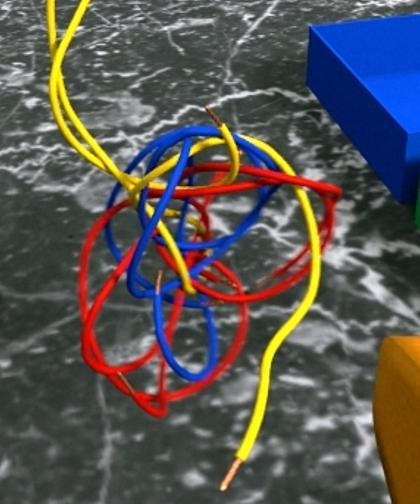

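execute_actions([
  [[0,0,-0.01,0,0,0,-1,0,0,0,0,0,0,0.2],[0,0,-0.02,0,0,0,-1,0,0,0,0,0,0,0.2],[0,0,-0.035,0,0,0,-1,0,0,0,0,0,0,0.2],[0,0,-0.05,0,0,0,-1,0,0,0,0,0,0,0.2],[0,0,-0.065,0,0,0,-1,0,0,0,0,0,0,0.2],[0,0,-0.08,0,0,0,-1,0,0,0,0,0,0,0.2],[0,0,-0.095,0,0,0,-1,0,0,0,0,0,0,0.2],[0,0,-0.11,0,0,0,-1,0,0,0,0,0,0,0.2],[0,0,-0.12,0,0,0,-1,0,0,0,0,0,0,0.2],[0,0,-0.13,0,0,0,-1,0,0,0,0,0,0,0.2],[0,0,-0.135,0,0,0,-1,0,0,0,0,0,0,0.2],[0,0,-0.14,0,0,0,-1,0,0,0,0,0,0,0.2]],
  [[0,0,0.1,0,0,0,-1,0,0,0,0,0,0,0.2],[0,0,0.16,0,0,0,-1,0,0,0,0,0,0,0.2],[0,0,0.16,0,0,0,-1,0,0,0,0,0,0,0.2],[0,0,0.1,0,0,0,-1,0,0,0,0,0,0,0.2],[0,0,0,0,0,0,-1,0,0,0,0,0,0,0.2],[0,0,-0.1,0,0,0,-1,0,0,0,0,0,0,0.2],[0,0,-0.16,0,0,0,-1,0,0,0,0,0,0,0.2],[0,0,-0.16,0,0,0,-1,0,0,0,0,0,0,0.2],[0,0,-0.1,0,0,0,-1,0,0,0,0,0,0,0.2],[0,0,0,0,0,0,-1,0,0,0,0,0,0,0.2],[0,0,0.1,0,0,0,-1,0,0,0,0,0,0,0.2],[0,0,0.16,0,0,0,-1,0,0,0,0,0,0,0.2],[0,0,0.16,0,0,0,-1,0,0,0,0,0,0,0.2],[0,0,0.1,0,0,0,-1,0,0,0,0,0,0,0.2],[0,0,0,0,0,0,-1,0,0,0,0,0,0,0.2]],
  [[0,0,-0.1,0,0,0,-1,0,0,0,0,0,0,0.2],[0,0,-0.16,0,0,0,-1,0,0,0,0,0,0,0.2],[0,0,-0.16,0,0,0,-1,0,0,0,0,0,0,0.2],[0,0,-0.1,0,0,0,-1,0,0,0,0,0,0,0.2],[0,0,0,0,0,0,-1,0,0,0,0,0,0,0.2],[0,0,0.1,0,0,0,-1,0,0,0,0,0,0,0.2],[0,0,0.16,0,0,0,-1,0,0,0,0,0,0,0.2],[0,0,0.16,0,0,0,-1,0,0,0,0,0,0,0.2],[0,0,0.1,0,0,0,-1,0,0,0,0,0,0,0.2],[0,0,0,0,0,0,-1,0,0,0,0,0,0,0.2],[0,0,-0.1,0,0,0,-1,0,0,0,0,0,0,0.2],[0,0,-0.16,0,0,0,-1,0,0,0,0,0,0,0.2],[0,0,-0.16,0,0,0,-1,0,0,0,0,0,0,0.2],[0,0,-0.1,0,0,0,-1,0,0,0,0,0,0,0.2],[0,0,0,0,0,0,-1,0,0,0,0,0,0,0.2]],
  [[0,0,0.1,0,0,0,-1,0,0,0,0,0,0,0.2],[0,0,0.16,0,0,0,-1,0,0,0,0,0,0,0.2],[0,0,0.16,0,0,0,-1,0,0,0,0,0,0,0.2],[0,0,0.1,0,0,0,-1,0,0,0,0,0,0,0.2],[0,0,0,0,0,0,-1,0,0,0,0,0,0,0.2],[0,0,-0.1,0,0,0,-1,0,0,0,0,0,0,0.2],[0,0,-0.16,0,0,0,-1,0,0,0,0,0,0,0.2],[0,0,-0.16,0,0,0,-1,0,0,0,0,0,0,0.2],[0,0,-0.1,0,0,0,-1,0,0,0,0,0,0,0.2],[0,0,0,0,0,0,-1,0,0,0,0,0,0,0.2],[0,0,0.1,0,0,0,-1,0,0,0,0,0,0,0.2],[0,0,0.16,0,0,0,-1,0,0,0,0,0,0,0.2],[0,0,0.16,0,0,0,-1,0,0,0,0,0,0,0.2],[0,0,0.1,0,0,0,-1,0,0,0,0,0,0,0.2],[0,0,0,0,0,0,-1,0,0,0,0,0,0,0.2]],
  [[0,0,-0.1,0,0,0,-1,0,0,0,0,0,0,0.2],[0,0,-0.16,0,0,0,-1,0,0,0,0,0,0,0.2],[0,0,-0.16,0,0,0,-1,0,0,0,0,0,0,0.2],[0,0,-0.1,0,0,0,-1,0,0,0,0,0,0,0.2],[0,0,0,0,0,0,-1,0,0,0,0,0,0,0.2],[0,0,0.1,0,0,0,-1,0,0,0,0,0,0,0.2],[0,0,0.16,0,0,0,-1,0,0,0,0,0,0,0.2],[0,0,0.16,0,0,0,-1,0,0,0,0,0,0,0.2],[0,0,0.1,0,0,0,-1,0,0,0,0,0,0,0.2],[0,0,0,0,0,0,-1,0,0,0,0,0,0,0.2],[0,0,-0.05,0,0,0,-1,0,0,0,0,0,0,0.2],[0,0,-0.07,0,0,0,-1,0,0,0,0,0,0,0.2],[0,0,-0.05,0,0,0,-1,0,0,0,0,0,0,0.2],[0,0,0,0,0,0,-1,0,0,0,0,0,0,0.2],[0,0,0.02,0,0,0,-1,0,0,0,0,0,0,0.2]],
], cameras=[])

wait(seconds=1.5, cameras=["cam_right_wrist"])

Scene clock: 1534.03 s.
left_arm: end_effector_position=(+0.2895, -0.2642, +0.1693) grip_measured=-0.970 end_effector_quat_wxyz=(+0.447, +0.516, +0.576, -0.450) | right_arm: end_effector_position=(+0.2377, +0.1303, +0.2395) grip_measured=+0.202 end_effector_quat_wxyz=(+0.549, -0.445, +0.545, +0.451)
Joint positions: left_arm=[-0.339 1.583 0.749 0.353 1.135 0.383 0] | right_arm=[-0.168 1.233 0.368 1.176 -1.539 0.315 0.055]
Joint torques (N m): left_arm=[0.05 -9.01 9.14 1.36 0.26 0.17] | right_arm=[-0.49 -3.29 6.52 1.55 0.01 0.15]
Motor temperatures (°C): left_arm=[25 36 45 38 25 28 28] | right_arm=[24 31 42 43 26 25 26]
Heat: left arm: 45 °C; right arm: 43 °C.
Hand target: left_arm +0.2956, -0.2626, +0.1851; +0.456, +0.520, +0.571, -0.442 | right_arm +0.2381, +0.1270, +0.2439; +0.540, -0.456, +0.539, +0.457
Off the commanded pose: left_arm 0.017 m, 2 deg | right_arm 0.006 m, 2 deg.
joint sent to its limit (right arm) — joint 5 (wrist yaw), lower limit. The joint targets are off in position, not in orientation.
Step readings (end_effector_position of left_arm | right_arm):
0: (+0.2869, -0.2541, +0.2371) | (+0.2377, +0.1303, +0.2395)
1: (+0.2877, -0.2543, +0.2374) | (+0.2377, +0.1303, +0.2395)
2: (+0.2894, -0.2554, +0.2385) | (+0.2377, +0.1303, +0.2395)
4: (+0.2918, -0.2574, +0.2372) | (+0.2377, +0.1303, +0.2395)
8: (+0.2909, -0.2600, +0.2131) | (+0.2377, +0.1303, +0.2395)
15: (+0.2863, -0.2596, +0.1617) | (+0.2377, +0.1303, +0.2395)
16: (+0.2864, -0.2596, +0.1637) | (+0.2377, +0.1303, +0.2395)
17: (+0.2868, -0.2597, +0.1713) | (+0.2377, +0.1303, +0.2395)
19: (+0.2898, -0.2613, +0.2041) | (+0.2377, +0.1303, +0.2395)
23: (+0.2888, -0.2613, +0.1816) | (+0.2377, +0.1303, +0.2395)
30: (+0.2852, -0.2612, +0.2001) | (+0.2377, +0.1303, +0.2395)
31: (+0.2897, -0.2632, +0.2132) | (+0.2377, +0.1303, +0.2395)
32: (+0.2917, -0.2639, +0.2096) | (+0.2377, +0.1303, +0.2395)
34: (+0.2869, -0.2623, +0.1580) | (+0.2377, +0.1303, +0.2395)
38: (+0.2781, -0.2599, +0.1494) | (+0.2377, +0.1303, +0.2395)
45: (+0.2830, -0.2617, +0.1342) | (+0.2377, +0.1303, +0.2395)
46: (+0.2794, -0.2603, +0.1263) | (+0.2377, +0.1303, +0.2395)
47: (+0.2783, -0.2599, +0.1347) | (+0.2377, +0.1303, +0.2395)
49: (+0.2836, -0.2617, +0.1826) | (+0.2377, +0.1303, +0.2395)
53: (+0.2912, -0.2648, +0.1889) | (+0.2377, +0.1303, +0.2395)
60: (+0.2874, -0.2631, +0.2041) | (+0.2377, +0.1303, +0.2395)
61: (+0.2912, -0.2648, +0.2169) | (+0.2377, +0.1303, +0.2395)
62: (+0.2929, -0.2654, +0.2132) | (+0.2377, +0.1303, +0.2395)
64: (+0.2878, -0.2636, +0.1621) | (+0.2377, +0.1303, +0.2395)
68: (+0.2799, -0.2604, +0.1537) | (+0.2377, +0.1303, +0.2395)
75: (+0.2902, -0.2644, +0.1746) | (+0.2377, +0.1303, +0.2395)
No camera images: "cameras" was empty.

Scene clock: 1535.53 s.
left_arm: end_effector_position=(+0.2895, -0.2642, +0.1693) grip_measured=-0.970 end_effector_quat_wxyz=(+0.447, +0.516, +0.576, -0.450) | right_arm: end_effector_position=(+0.2377, +0.1303, +0.2395) grip_measured=+0.202 end_effector_quat_wxyz=(+0.549, -0.445, +0.545, +0.451)
Joint positions: left_arm=[-0.339 1.583 0.749 0.353 1.135 0.383 0] | right_arm=[-0.168 1.233 0.368 1.176 -1.539 0.315 0.055]
Joint torques (N m): left_arm=[0.08 -9.01 9.13 1.35 0.26 0.16] | right_arm=[-0.5 -3.32 6.75 1.55 -0.03 0.19]
Heat: left arm: 45 °C; right arm: 43 °C.
Hand target: left_arm +0.2956, -0.2626, +0.1851; +0.456, +0.520, +0.571, -0.442 | right_arm +0.2381, +0.1270, +0.2439; +0.540, -0.456, +0.539, +0.457
Tool commands: left_gripper/opening=-1.0 right_gripper/opening=+0.2
Off the commanded pose: left_arm 0.017 m, 2 deg | right_arm 0.006 m, 2 deg.
wait: 1.50 s; at rest by 0.17 s
camera_calibration:
cam_right_wrist: T_world_to_cam=[[0.974025, -0.226362, 0.00600647, -0.207024], [-0.0989086, -0.449161, -0.887959, 0.329281], [0.203698, 0.8643, -0.459883, 0.0361165], [0, 0, 0, 1]] pos_world=[0.226859, 0.0698224, 0.310241]
Images, in order (width x height): cam_right_wrist 672x504.

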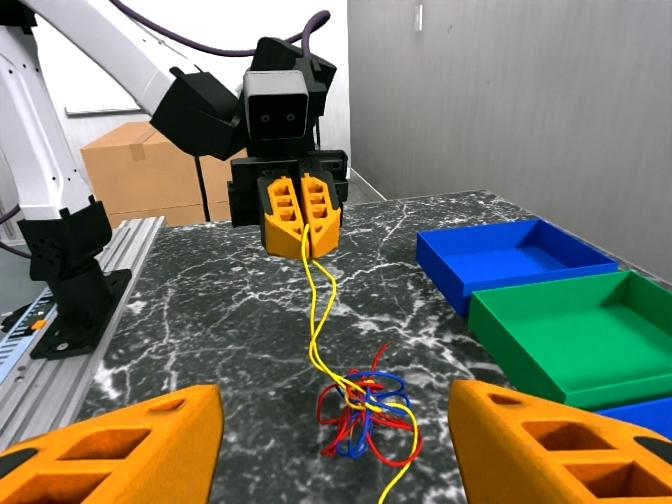

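zoom_image(camera="cam_right_wrist", region=[270, 310, 450, 504])

Scaled by 2.598 from the camera's 672x504 image, which has a finer 960x720 frame.

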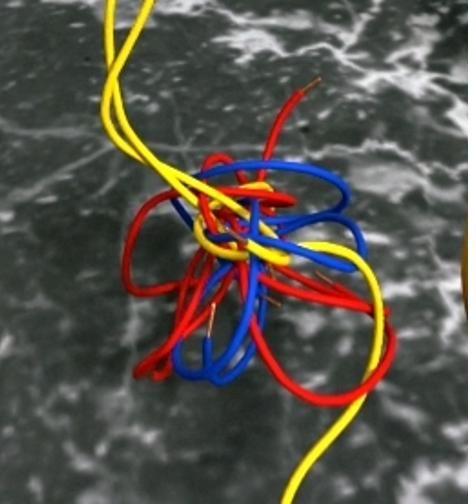

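execute_actions([
  [[0.02,0,0.02,0,0,0,-1,0,0,0,0,0,0,0.2],[0.04,0,0.04,0,0,0,-1,0,0,0,0,0,0,0.2],[0.06,0,0.07,0,0,0,-1,0,0,0,0,0,0,0.2],[0.08,0,0.1,0,0,0,-1,0,0,0,0,0,0,0.2],[0.1,0,0.13,0,0,0,-1,0,0,0,0,0,0,0.2],[0.1,0,0.15,0,0,0,-1,0,0,0,0,0,0,0.2]],
  [[-0.03,0,0.1,0,0,0,-1,0,0,0,0,0,0,0.2],[-0.1,0,0.16,0,0,0,-1,0,0,0,0,0,0,0.2],[-0.18,0,0.16,0,0,0,-1,0,0,0,0,0,0,0.2],[-0.25,0,0.1,0,0,0,-1,0,0,0,0,0,0,0.2],[-0.28,0,0,0,0,0,-1,0,0,0,0,0,0,0.2],[-0.25,0,-0.1,0,0,0,-1,0,0,0,0,0,0,0.2],[-0.18,0,-0.16,0,0,0,-1,0,0,0,0,0,0,0.2],[-0.1,0,-0.16,0,0,0,-1,0,0,0,0,0,0,0.2],[-0.03,0,-0.1,0,0,0,-1,0,0,0,0,0,0,0.2],[0,0,0,0,0,0,-1,0,0,0,0,0,0,0.2],[-0.03,0,0.1,0,0,0,-1,0,0,0,0,0,0,0.2],[-0.1,0,0.16,0,0,0,-1,0,0,0,0,0,0,0.2],[-0.18,0,0.16,0,0,0,-1,0,0,0,0,0,0,0.2],[-0.25,0,0.1,0,0,0,-1,0,0,0,0,0,0,0.2],[-0.28,0,0,0,0,0,-1,0,0,0,0,0,0,0.2]],
  [[0.03,0,-0.1,0,0,0,-1,0,0,0,0,0,0,0.2],[0.1,0,-0.16,0,0,0,-1,0,0,0,0,0,0,0.2],[0.18,0,-0.16,0,0,0,-1,0,0,0,0,0,0,0.2],[0.25,0,-0.1,0,0,0,-1,0,0,0,0,0,0,0.2],[0.28,0,0,0,0,0,-1,0,0,0,0,0,0,0.2],[0.25,0,0.1,0,0,0,-1,0,0,0,0,0,0,0.2],[0.18,0,0.16,0,0,0,-1,0,0,0,0,0,0,0.2],[0.1,0,0.16,0,0,0,-1,0,0,0,0,0,0,0.2],[0.03,0,0.1,0,0,0,-1,0,0,0,0,0,0,0.2],[0,0,0,0,0,0,-1,0,0,0,0,0,0,0.2],[0.03,0,-0.1,0,0,0,-1,0,0,0,0,0,0,0.2],[0.1,0,-0.16,0,0,0,-1,0,0,0,0,0,0,0.2],[0.18,0,-0.16,0,0,0,-1,0,0,0,0,0,0,0.2],[0.25,0,-0.1,0,0,0,-1,0,0,0,0,0,0,0.2],[0.28,0,0,0,0,0,-1,0,0,0,0,0,0,0.2]],
  [[-0.03,0,0.1,0,0,0,-1,0,0,0,0,0,0,0.2],[-0.1,0,0.16,0,0,0,-1,0,0,0,0,0,0,0.2],[-0.18,0,0.16,0,0,0,-1,0,0,0,0,0,0,0.2],[-0.25,0,0.1,0,0,0,-1,0,0,0,0,0,0,0.2],[-0.28,0,0,0,0,0,-1,0,0,0,0,0,0,0.2],[-0.25,0,-0.1,0,0,0,-1,0,0,0,0,0,0,0.2],[-0.18,0,-0.16,0,0,0,-1,0,0,0,0,0,0,0.2],[-0.1,0,-0.16,0,0,0,-1,0,0,0,0,0,0,0.2],[-0.03,0,-0.1,0,0,0,-1,0,0,0,0,0,0,0.2],[0,0,0,0,0,0,-1,0,0,0,0,0,0,0.2],[-0.03,0,0.1,0,0,0,-1,0,0,0,0,0,0,0.2],[-0.1,0,0.16,0,0,0,-1,0,0,0,0,0,0,0.2],[-0.18,0,0.16,0,0,0,-1,0,0,0,0,0,0,0.2],[-0.25,0,0.1,0,0,0,-1,0,0,0,0,0,0,0.2],[-0.28,0,0,0,0,0,-1,0,0,0,0,0,0,0.2]],
  [[0.03,0,-0.1,0,0,0,-1,0,0,0,0,0,0,0.2],[0.1,0,-0.16,0,0,0,-1,0,0,0,0,0,0,0.2],[0.18,0,-0.16,0,0,0,-1,0,0,0,0,0,0,0.2],[0.25,0,-0.1,0,0,0,-1,0,0,0,0,0,0,0.2],[0.28,0,0,0,0,0,-1,0,0,0,0,0,0,0.2],[0.25,0,0.1,0,0,0,-1,0,0,0,0,0,0,0.2],[0.18,0,0.16,0,0,0,-1,0,0,0,0,0,0,0.2],[0.1,0,0.16,0,0,0,-1,0,0,0,0,0,0,0.2],[0.03,0,0.1,0,0,0,-1,0,0,0,0,0,0,0.2],[0,0,0,0,0,0,-1,0,0,0,0,0,0,0.2],[0.03,0,-0.08,0,0,0,-1,0,0,0,0,0,0,0.2],[0.1,0,-0.1,0,0,0,-1,0,0,0,0,0,0,0.2],[0.15,0,-0.08,0,0,0,-1,0,0,0,0,0,0,0.2],[0.18,0,-0.04,0,0,0,-1,0,0,0,0,0,0,0.2],[0.18,0,0,0,0,0,-1,0,0,0,0,0,0,0.2]],
], cameras=[])

wait(seconds=3, cameras=["cam_right_wrist"])

zoom_image(camera="cam_right_wrist", region=[230, 200, 470, 460])

Scene clock: 1588.73 s.
left_arm: end_effector_position=(+0.2876, -0.2538, +0.2548) grip_measured=-0.970 end_effector_quat_wxyz=(+0.455, +0.503, +0.583, -0.448) | right_arm: end_effector_position=(+0.2377, +0.1303, +0.2394) grip_measured=+0.202 end_effector_quat_wxyz=(+0.549, -0.445, +0.545, +0.451)
Joint positions: left_arm=[-0.313 1.402 0.942 0.002 1.136 0.355 0] | right_arm=[-0.168 1.233 0.368 1.176 -1.54 0.316 0.055]
Joint torques (N m): left_arm=[-0.46 -7.04 9.91 1.48 0.33 0.22] | right_arm=[-0.39 -3.54 6.69 1.54 0 0.14]
Heat: left arm: 45 °C; right arm: 42 °C.
Hand target: left_arm +0.2956, -0.2627, +0.2751; +0.456, +0.520, +0.571, -0.442 | right_arm +0.2381, +0.1271, +0.2439; +0.540, -0.456, +0.539, +0.457
Off the commanded pose: left_arm 0.024 m, 2 deg | right_arm 0.006 m, 2 deg.
joint sent to its limit (right arm) — joint 5 (wrist yaw), lower limit. The joint targets are off in position, not in orientation.
Step readings (end_effector_position of left_arm | right_arm):
0: (+0.2895, -0.2642, +0.1693) | (+0.2377, +0.1303, +0.2395)
1: (+0.2899, -0.2644, +0.1699) | (+0.2377, +0.1303, +0.2395)
2: (+0.2935, -0.2645, +0.1740) | (+0.2377, +0.1303, +0.2395)
4: (+0.3091, -0.2634, +0.1957) | (+0.2377, +0.1303, +0.2395)
8: (+0.3517, -0.2587, +0.2742) | (+0.2377, +0.1303, +0.2395)
15: (+0.3557, -0.2617, +0.2906) | (+0.2377, +0.1303, +0.2395)
16: (+0.3549, -0.2621, +0.2877) | (+0.2377, +0.1303, +0.2395)
17: (+0.3506, -0.2626, +0.2879) | (+0.2377, +0.1303, +0.2395)
19: (+0.3207, -0.2656, +0.2993) | (+0.2377, +0.1303, +0.2395)
23: (+0.2198, -0.2719, +0.2714) | (+0.2377, +0.1303, +0.2395)
30: (+0.2728, -0.2558, +0.2906) | (+0.2377, +0.1303, +0.2395)
31: (+0.2424, -0.2620, +0.2995) | (+0.2377, +0.1303, +0.2395)
32: (+0.2170, -0.2658, +0.2962) | (+0.2377, +0.1303, +0.2395)
34: (+0.2275, -0.2605, +0.2623) | (+0.2377, +0.1303, +0.2395)
38: (+0.3096, -0.2443, +0.2606) | (+0.2377, +0.1303, +0.2395)
45: (+0.2570, -0.2540, +0.2372) | (+0.2377, +0.1303, +0.2395)
46: (+0.2866, -0.2474, +0.2292) | (+0.2377, +0.1303, +0.2395)
47: (+0.3071, -0.2425, +0.2367) | (+0.2377, +0.1303, +0.2395)
49: (+0.2973, -0.2478, +0.2738) | (+0.2377, +0.1303, +0.2395)
53: (+0.2150, -0.2642, +0.2834) | (+0.2377, +0.1303, +0.2395)
60: (+0.2716, -0.2561, +0.2910) | (+0.2377, +0.1303, +0.2395)
61: (+0.2419, -0.2624, +0.2983) | (+0.2377, +0.1303, +0.2395)
62: (+0.2176, -0.2657, +0.2926) | (+0.2377, +0.1303, +0.2395)
64: (+0.2296, -0.2604, +0.2583) | (+0.2377, +0.1303, +0.2395)
68: (+0.3102, -0.2438, +0.2547) | (+0.2377, +0.1303, +0.2394)
75: (+0.2467, -0.2594, +0.2658) | (+0.2377, +0.1303, +0.2394)
No camera images: "cameras" was empty.

Scene clock: 1591.73 s.
left_arm: end_effector_position=(+0.2876, -0.2538, +0.2548) grip_measured=-0.970 end_effector_quat_wxyz=(+0.455, +0.503, +0.583, -0.448) | right_arm: end_effector_position=(+0.2377, +0.1303, +0.2394) grip_measured=+0.202 end_effector_quat_wxyz=(+0.549, -0.445, +0.545, +0.451)
Joint positions: left_arm=[-0.313 1.402 0.942 0.002 1.136 0.355 0] | right_arm=[-0.168 1.233 0.368 1.176 -1.54 0.316 0.055]
Joint torques (N m): left_arm=[-0.44 -7.06 9.88 1.47 0.32 0.2] | right_arm=[-0.27 -3.18 6.83 1.55 -0.01 0.19]
Heat: left arm: 45 °C; right arm: 42 °C.
Hand target: left_arm +0.2956, -0.2627, +0.2751; +0.456, +0.520, +0.571, -0.442 | right_arm +0.2381, +0.1271, +0.2439; +0.540, -0.456, +0.539, +0.457
Tool commands: left_gripper/opening=-1.0 right_gripper/opening=+0.2
Off the commanded pose: left_arm 0.024 m, 2 deg | right_arm 0.006 m, 2 deg.
wait: 3.00 s; at rest by 0.17 s
camera_calibration:
cam_right_wrist: T_world_to_cam=[[0.974112, -0.225997, 0.00564859, -0.206958], [-0.0990783, -0.449249, -0.887896, 0.329306], [0.203199, 0.86435, -0.46001, 0.036265], [0, 0, 0, 1]] pos_world=[0.226858, 0.0698228, 0.310241]
Images, in order (width x height): cam_right_wrist 672x504.

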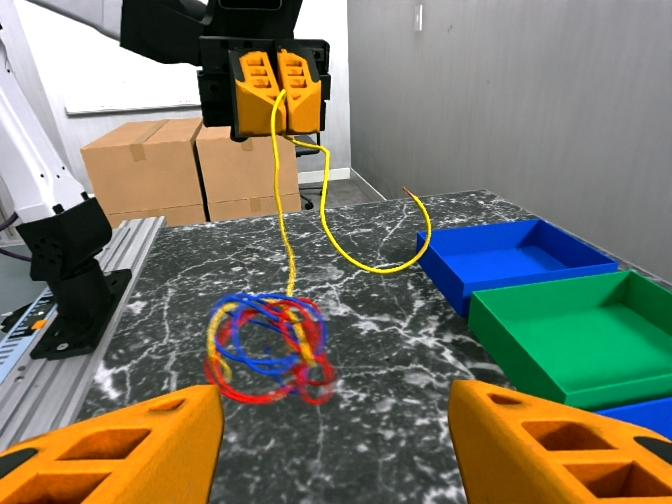

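Scaled by 1.938 from the camera's 672x504 image, which has a finer 960x720 frame.

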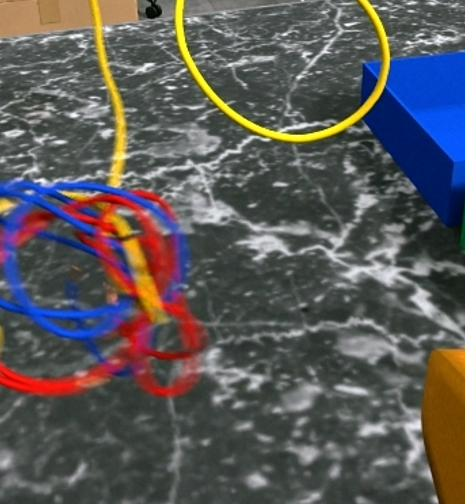

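execute_actions([
  [[0.02,0,-0.01,0,0,0,-1,0,0,0,0,0,0,0.2],[0.04,0,-0.02,0,0,0,-1,0,0,0,0,0,0,0.2],[0.06,0,-0.03,0,0,0,-1,0,0,0,0,0,0,0.2],[0.08,0,-0.04,0,0,0,-1,0,0,0,0,0,0,0.2],[0.1,0,-0.04,0,0,0,-1,0,0,0,0,0,0,0.2]],
  [[-0.03,0,0.1,0,0,0,-1,0,0,0,0,0,0,0.2],[-0.1,0,0.16,0,0,0,-1,0,0,0,0,0,0,0.2],[-0.18,0,0.16,0,0,0,-1,0,0,0,0,0,0,0.2],[-0.25,0,0.1,0,0,0,-1,0,0,0,0,0,0,0.2],[-0.28,0,0,0,0,0,-1,0,0,0,0,0,0,0.2],[-0.25,0,-0.1,0,0,0,-1,0,0,0,0,0,0,0.2],[-0.18,0,-0.16,0,0,0,-1,0,0,0,0,0,0,0.2],[-0.1,0,-0.16,0,0,0,-1,0,0,0,0,0,0,0.2],[-0.03,0,-0.1,0,0,0,-1,0,0,0,0,0,0,0.2],[0,0,0,0,0,0,-1,0,0,0,0,0,0,0.2],[-0.03,0,0.1,0,0,0,-1,0,0,0,0,0,0,0.2],[-0.1,0,0.16,0,0,0,-1,0,0,0,0,0,0,0.2],[-0.18,0,0.16,0,0,0,-1,0,0,0,0,0,0,0.2],[-0.25,0,0.1,0,0,0,-1,0,0,0,0,0,0,0.2],[-0.28,0,0,0,0,0,-1,0,0,0,0,0,0,0.2]],
  [[0.03,0,-0.1,0,0,0,-1,0,0,0,0,0,0,0.2],[0.1,0,-0.16,0,0,0,-1,0,0,0,0,0,0,0.2],[0.18,0,-0.16,0,0,0,-1,0,0,0,0,0,0,0.2],[0.25,0,-0.1,0,0,0,-1,0,0,0,0,0,0,0.2],[0.28,0,0,0,0,0,-1,0,0,0,0,0,0,0.2],[0.25,0,0.1,0,0,0,-1,0,0,0,0,0,0,0.2],[0.18,0,0.16,0,0,0,-1,0,0,0,0,0,0,0.2],[0.1,0,0.16,0,0,0,-1,0,0,0,0,0,0,0.2],[0.03,0,0.1,0,0,0,-1,0,0,0,0,0,0,0.2],[0,0,0,0,0,0,-1,0,0,0,0,0,0,0.2],[0.03,0,-0.1,0,0,0,-1,0,0,0,0,0,0,0.2],[0.1,0,-0.16,0,0,0,-1,0,0,0,0,0,0,0.2],[0.18,0,-0.16,0,0,0,-1,0,0,0,0,0,0,0.2],[0.25,0,-0.1,0,0,0,-1,0,0,0,0,0,0,0.2],[0.28,0,0,0,0,0,-1,0,0,0,0,0,0,0.2]],
  [[-0.03,0,0.1,0,0,0,-1,0,0,0,0,0,0,0.2],[-0.1,0,0.16,0,0,0,-1,0,0,0,0,0,0,0.2],[-0.18,0,0.16,0,0,0,-1,0,0,0,0,0,0,0.2],[-0.25,0,0.1,0,0,0,-1,0,0,0,0,0,0,0.2],[-0.28,0,0,0,0,0,-1,0,0,0,0,0,0,0.2],[-0.25,0,-0.1,0,0,0,-1,0,0,0,0,0,0,0.2],[-0.18,0,-0.16,0,0,0,-1,0,0,0,0,0,0,0.2],[-0.1,0,-0.16,0,0,0,-1,0,0,0,0,0,0,0.2],[-0.03,0,-0.1,0,0,0,-1,0,0,0,0,0,0,0.2],[0,0,0,0,0,0,-1,0,0,0,0,0,0,0.2],[-0.03,0,0.1,0,0,0,-1,0,0,0,0,0,0,0.2],[-0.1,0,0.16,0,0,0,-1,0,0,0,0,0,0,0.2],[-0.18,0,0.16,0,0,0,-1,0,0,0,0,0,0,0.2],[-0.25,0,0.1,0,0,0,-1,0,0,0,0,0,0,0.2],[-0.28,0,0,0,0,0,-1,0,0,0,0,0,0,0.2]],
  [[0.03,0,-0.1,0,0,0,-1,0,0,0,0,0,0,0.2],[0.1,0,-0.16,0,0,0,-1,0,0,0,0,0,0,0.2],[0.18,0,-0.16,0,0,0,-1,0,0,0,0,0,0,0.2],[0.25,0,-0.1,0,0,0,-1,0,0,0,0,0,0,0.2],[0.28,0,0,0,0,0,-1,0,0,0,0,0,0,0.2],[0.25,0,0.1,0,0,0,-1,0,0,0,0,0,0,0.2],[0.18,0,0.16,0,0,0,-1,0,0,0,0,0,0,0.2],[0.1,0,0.16,0,0,0,-1,0,0,0,0,0,0,0.2],[0.03,0,0.1,0,0,0,-1,0,0,0,0,0,0,0.2],[0,0,0,0,0,0,-1,0,0,0,0,0,0,0.2],[0.03,0,-0.08,0,0,0,-1,0,0,0,0,0,0,0.2],[0.1,0,-0.1,0,0,0,-1,0,0,0,0,0,0,0.2],[0.15,0,-0.08,0,0,0,-1,0,0,0,0,0,0,0.2],[0.18,0,-0.04,0,0,0,-1,0,0,0,0,0,0,0.2],[0.18,0,0,0,0,0,-1,0,0,0,0,0,0,0.2]],
], cameras=[])

wait(seconds=3.5, cameras=["cam_right_wrist"])

zoom_image(camera="cam_right_wrist", region=[200, 220, 440, 480])

Scene clock: 1612.93 s.
left_arm: end_effector_position=(+0.2871, -0.2541, +0.2311) grip_measured=-0.970 end_effector_quat_wxyz=(+0.454, +0.503, +0.584, -0.448) | right_arm: end_effector_position=(+0.2377, +0.1303, +0.2394) grip_measured=+0.202 end_effector_quat_wxyz=(+0.549, -0.445, +0.545, +0.451)
Joint positions: left_arm=[-0.315 1.427 0.867 0.099 1.135 0.354 0] | right_arm=[-0.168 1.233 0.368 1.176 -1.54 0.316 0.055]
Joint torques (N m): left_arm=[-0.4 -7.42 9.63 1.5 0.34 0.21] | right_arm=[-0.28 -3.22 6.71 1.54 -0.06 0.17]
Heat: left arm: 47 °C; right arm: 42 °C.
Hand target: left_arm +0.2956, -0.2626, +0.2511; +0.456, +0.520, +0.571, -0.442 | right_arm +0.2381, +0.1271, +0.2439; +0.540, -0.456, +0.539, +0.457
Off the commanded pose: left_arm 0.023 m, 3 deg | right_arm 0.006 m, 2 deg.
joint sent to its limit (right arm) — joint 5 (wrist yaw), lower limit. The joint targets are off in position, not in orientation.
Step readings (end_effector_position of left_arm | right_arm):
0: (+0.2876, -0.2538, +0.2548) | (+0.2377, +0.1303, +0.2394)
1: (+0.2892, -0.2545, +0.2558) | (+0.2377, +0.1303, +0.2394)
2: (+0.2946, -0.2571, +0.2580) | (+0.2377, +0.1303, +0.2394)
4: (+0.3135, -0.2613, +0.2582) | (+0.2377, +0.1303, +0.2394)
8: (+0.3497, -0.2614, +0.2416) | (+0.2377, +0.1303, +0.2394)
15: (+0.3560, -0.2613, +0.2412) | (+0.2377, +0.1303, +0.2394)
16: (+0.3548, -0.2617, +0.2441) | (+0.2377, +0.1303, +0.2394)
17: (+0.3507, -0.2622, +0.2496) | (+0.2377, +0.1303, +0.2394)
19: (+0.3177, -0.2651, +0.2719) | (+0.2377, +0.1303, +0.2394)
23: (+0.2185, -0.2712, +0.2473) | (+0.2377, +0.1303, +0.2394)
30: (+0.2675, -0.2556, +0.2700) | (+0.2377, +0.1303, +0.2394)
31: (+0.2355, -0.2623, +0.2806) | (+0.2377, +0.1303, +0.2394)
32: (+0.2156, -0.2658, +0.2766) | (+0.2377, +0.1303, +0.2394)
34: (+0.2304, -0.2592, +0.2344) | (+0.2377, +0.1303, +0.2394)
38: (+0.3070, -0.2429, +0.2314) | (+0.2377, +0.1303, +0.2394)
45: (+0.2552, -0.2542, +0.2126) | (+0.2377, +0.1303, +0.2394)
46: (+0.2853, -0.2468, +0.2018) | (+0.2377, +0.1303, +0.2394)
47: (+0.3022, -0.2423, +0.2091) | (+0.2377, +0.1303, +0.2394)
49: (+0.2912, -0.2486, +0.2540) | (+0.2377, +0.1303, +0.2394)
53: (+0.2160, -0.2647, +0.2603) | (+0.2377, +0.1303, +0.2394)
60: (+0.2712, -0.2557, +0.2732) | (+0.2377, +0.1303, +0.2394)
61: (+0.2386, -0.2629, +0.2826) | (+0.2377, +0.1303, +0.2394)
62: (+0.2178, -0.2662, +0.2780) | (+0.2377, +0.1303, +0.2394)
64: (+0.2337, -0.2599, +0.2365) | (+0.2377, +0.1303, +0.2394)
68: (+0.3073, -0.2434, +0.2312) | (+0.2377, +0.1303, +0.2394)
75: (+0.2474, -0.2596, +0.2383) | (+0.2377, +0.1303, +0.2394)
No camera images: "cameras" was empty.

Scene clock: 1616.43 s.
left_arm: end_effector_position=(+0.2871, -0.2541, +0.2311) grip_measured=-0.970 end_effector_quat_wxyz=(+0.454, +0.503, +0.584, -0.448) | right_arm: end_effector_position=(+0.2377, +0.1303, +0.2394) grip_measured=+0.202 end_effector_quat_wxyz=(+0.549, -0.445, +0.545, +0.451)
Joint positions: left_arm=[-0.315 1.427 0.867 0.099 1.135 0.354 0] | right_arm=[-0.168 1.233 0.368 1.176 -1.54 0.316 0.055]
Joint torques (N m): left_arm=[-0.42 -7.45 9.62 1.49 0.33 0.22] | right_arm=[-0.27 -3.18 6.75 1.6 0.01 0.14]
Heat: left arm: 47 °C; right arm: 42 °C.
Hand target: left_arm +0.2956, -0.2626, +0.2511; +0.456, +0.520, +0.571, -0.442 | right_arm +0.2381, +0.1271, +0.2439; +0.540, -0.456, +0.539, +0.457
Tool commands: left_gripper/opening=-1.0 right_gripper/opening=+0.2
Off the commanded pose: left_arm 0.023 m, 3 deg | right_arm 0.006 m, 2 deg.
wait: 3.50 s; at rest by 0.17 s
camera_calibration:
cam_right_wrist: T_world_to_cam=[[0.974112, -0.225997, 0.00564859, -0.206958], [-0.0990783, -0.449249, -0.887896, 0.329306], [0.203199, 0.86435, -0.46001, 0.036265], [0, 0, 0, 1]] pos_world=[0.226858, 0.0698228, 0.310241]
Images, in order (width x height): cam_right_wrist 672x504.

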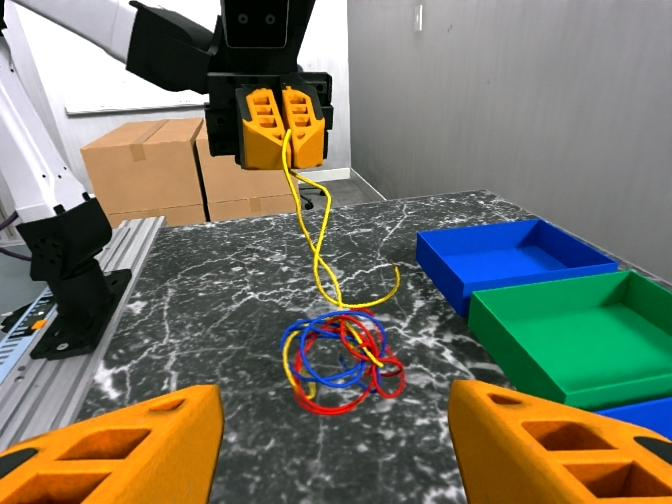

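Scaled by 1.938 from the camera's 672x504 image, which has a finer 960x720 frame.

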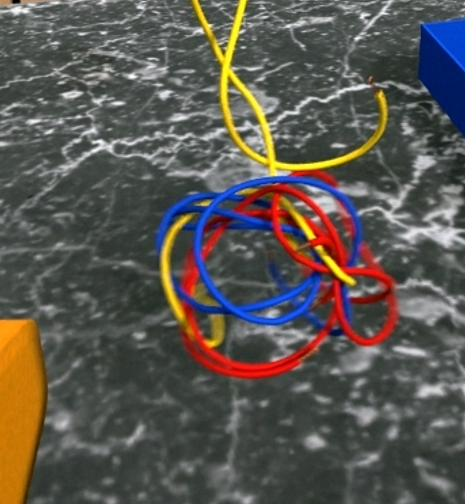

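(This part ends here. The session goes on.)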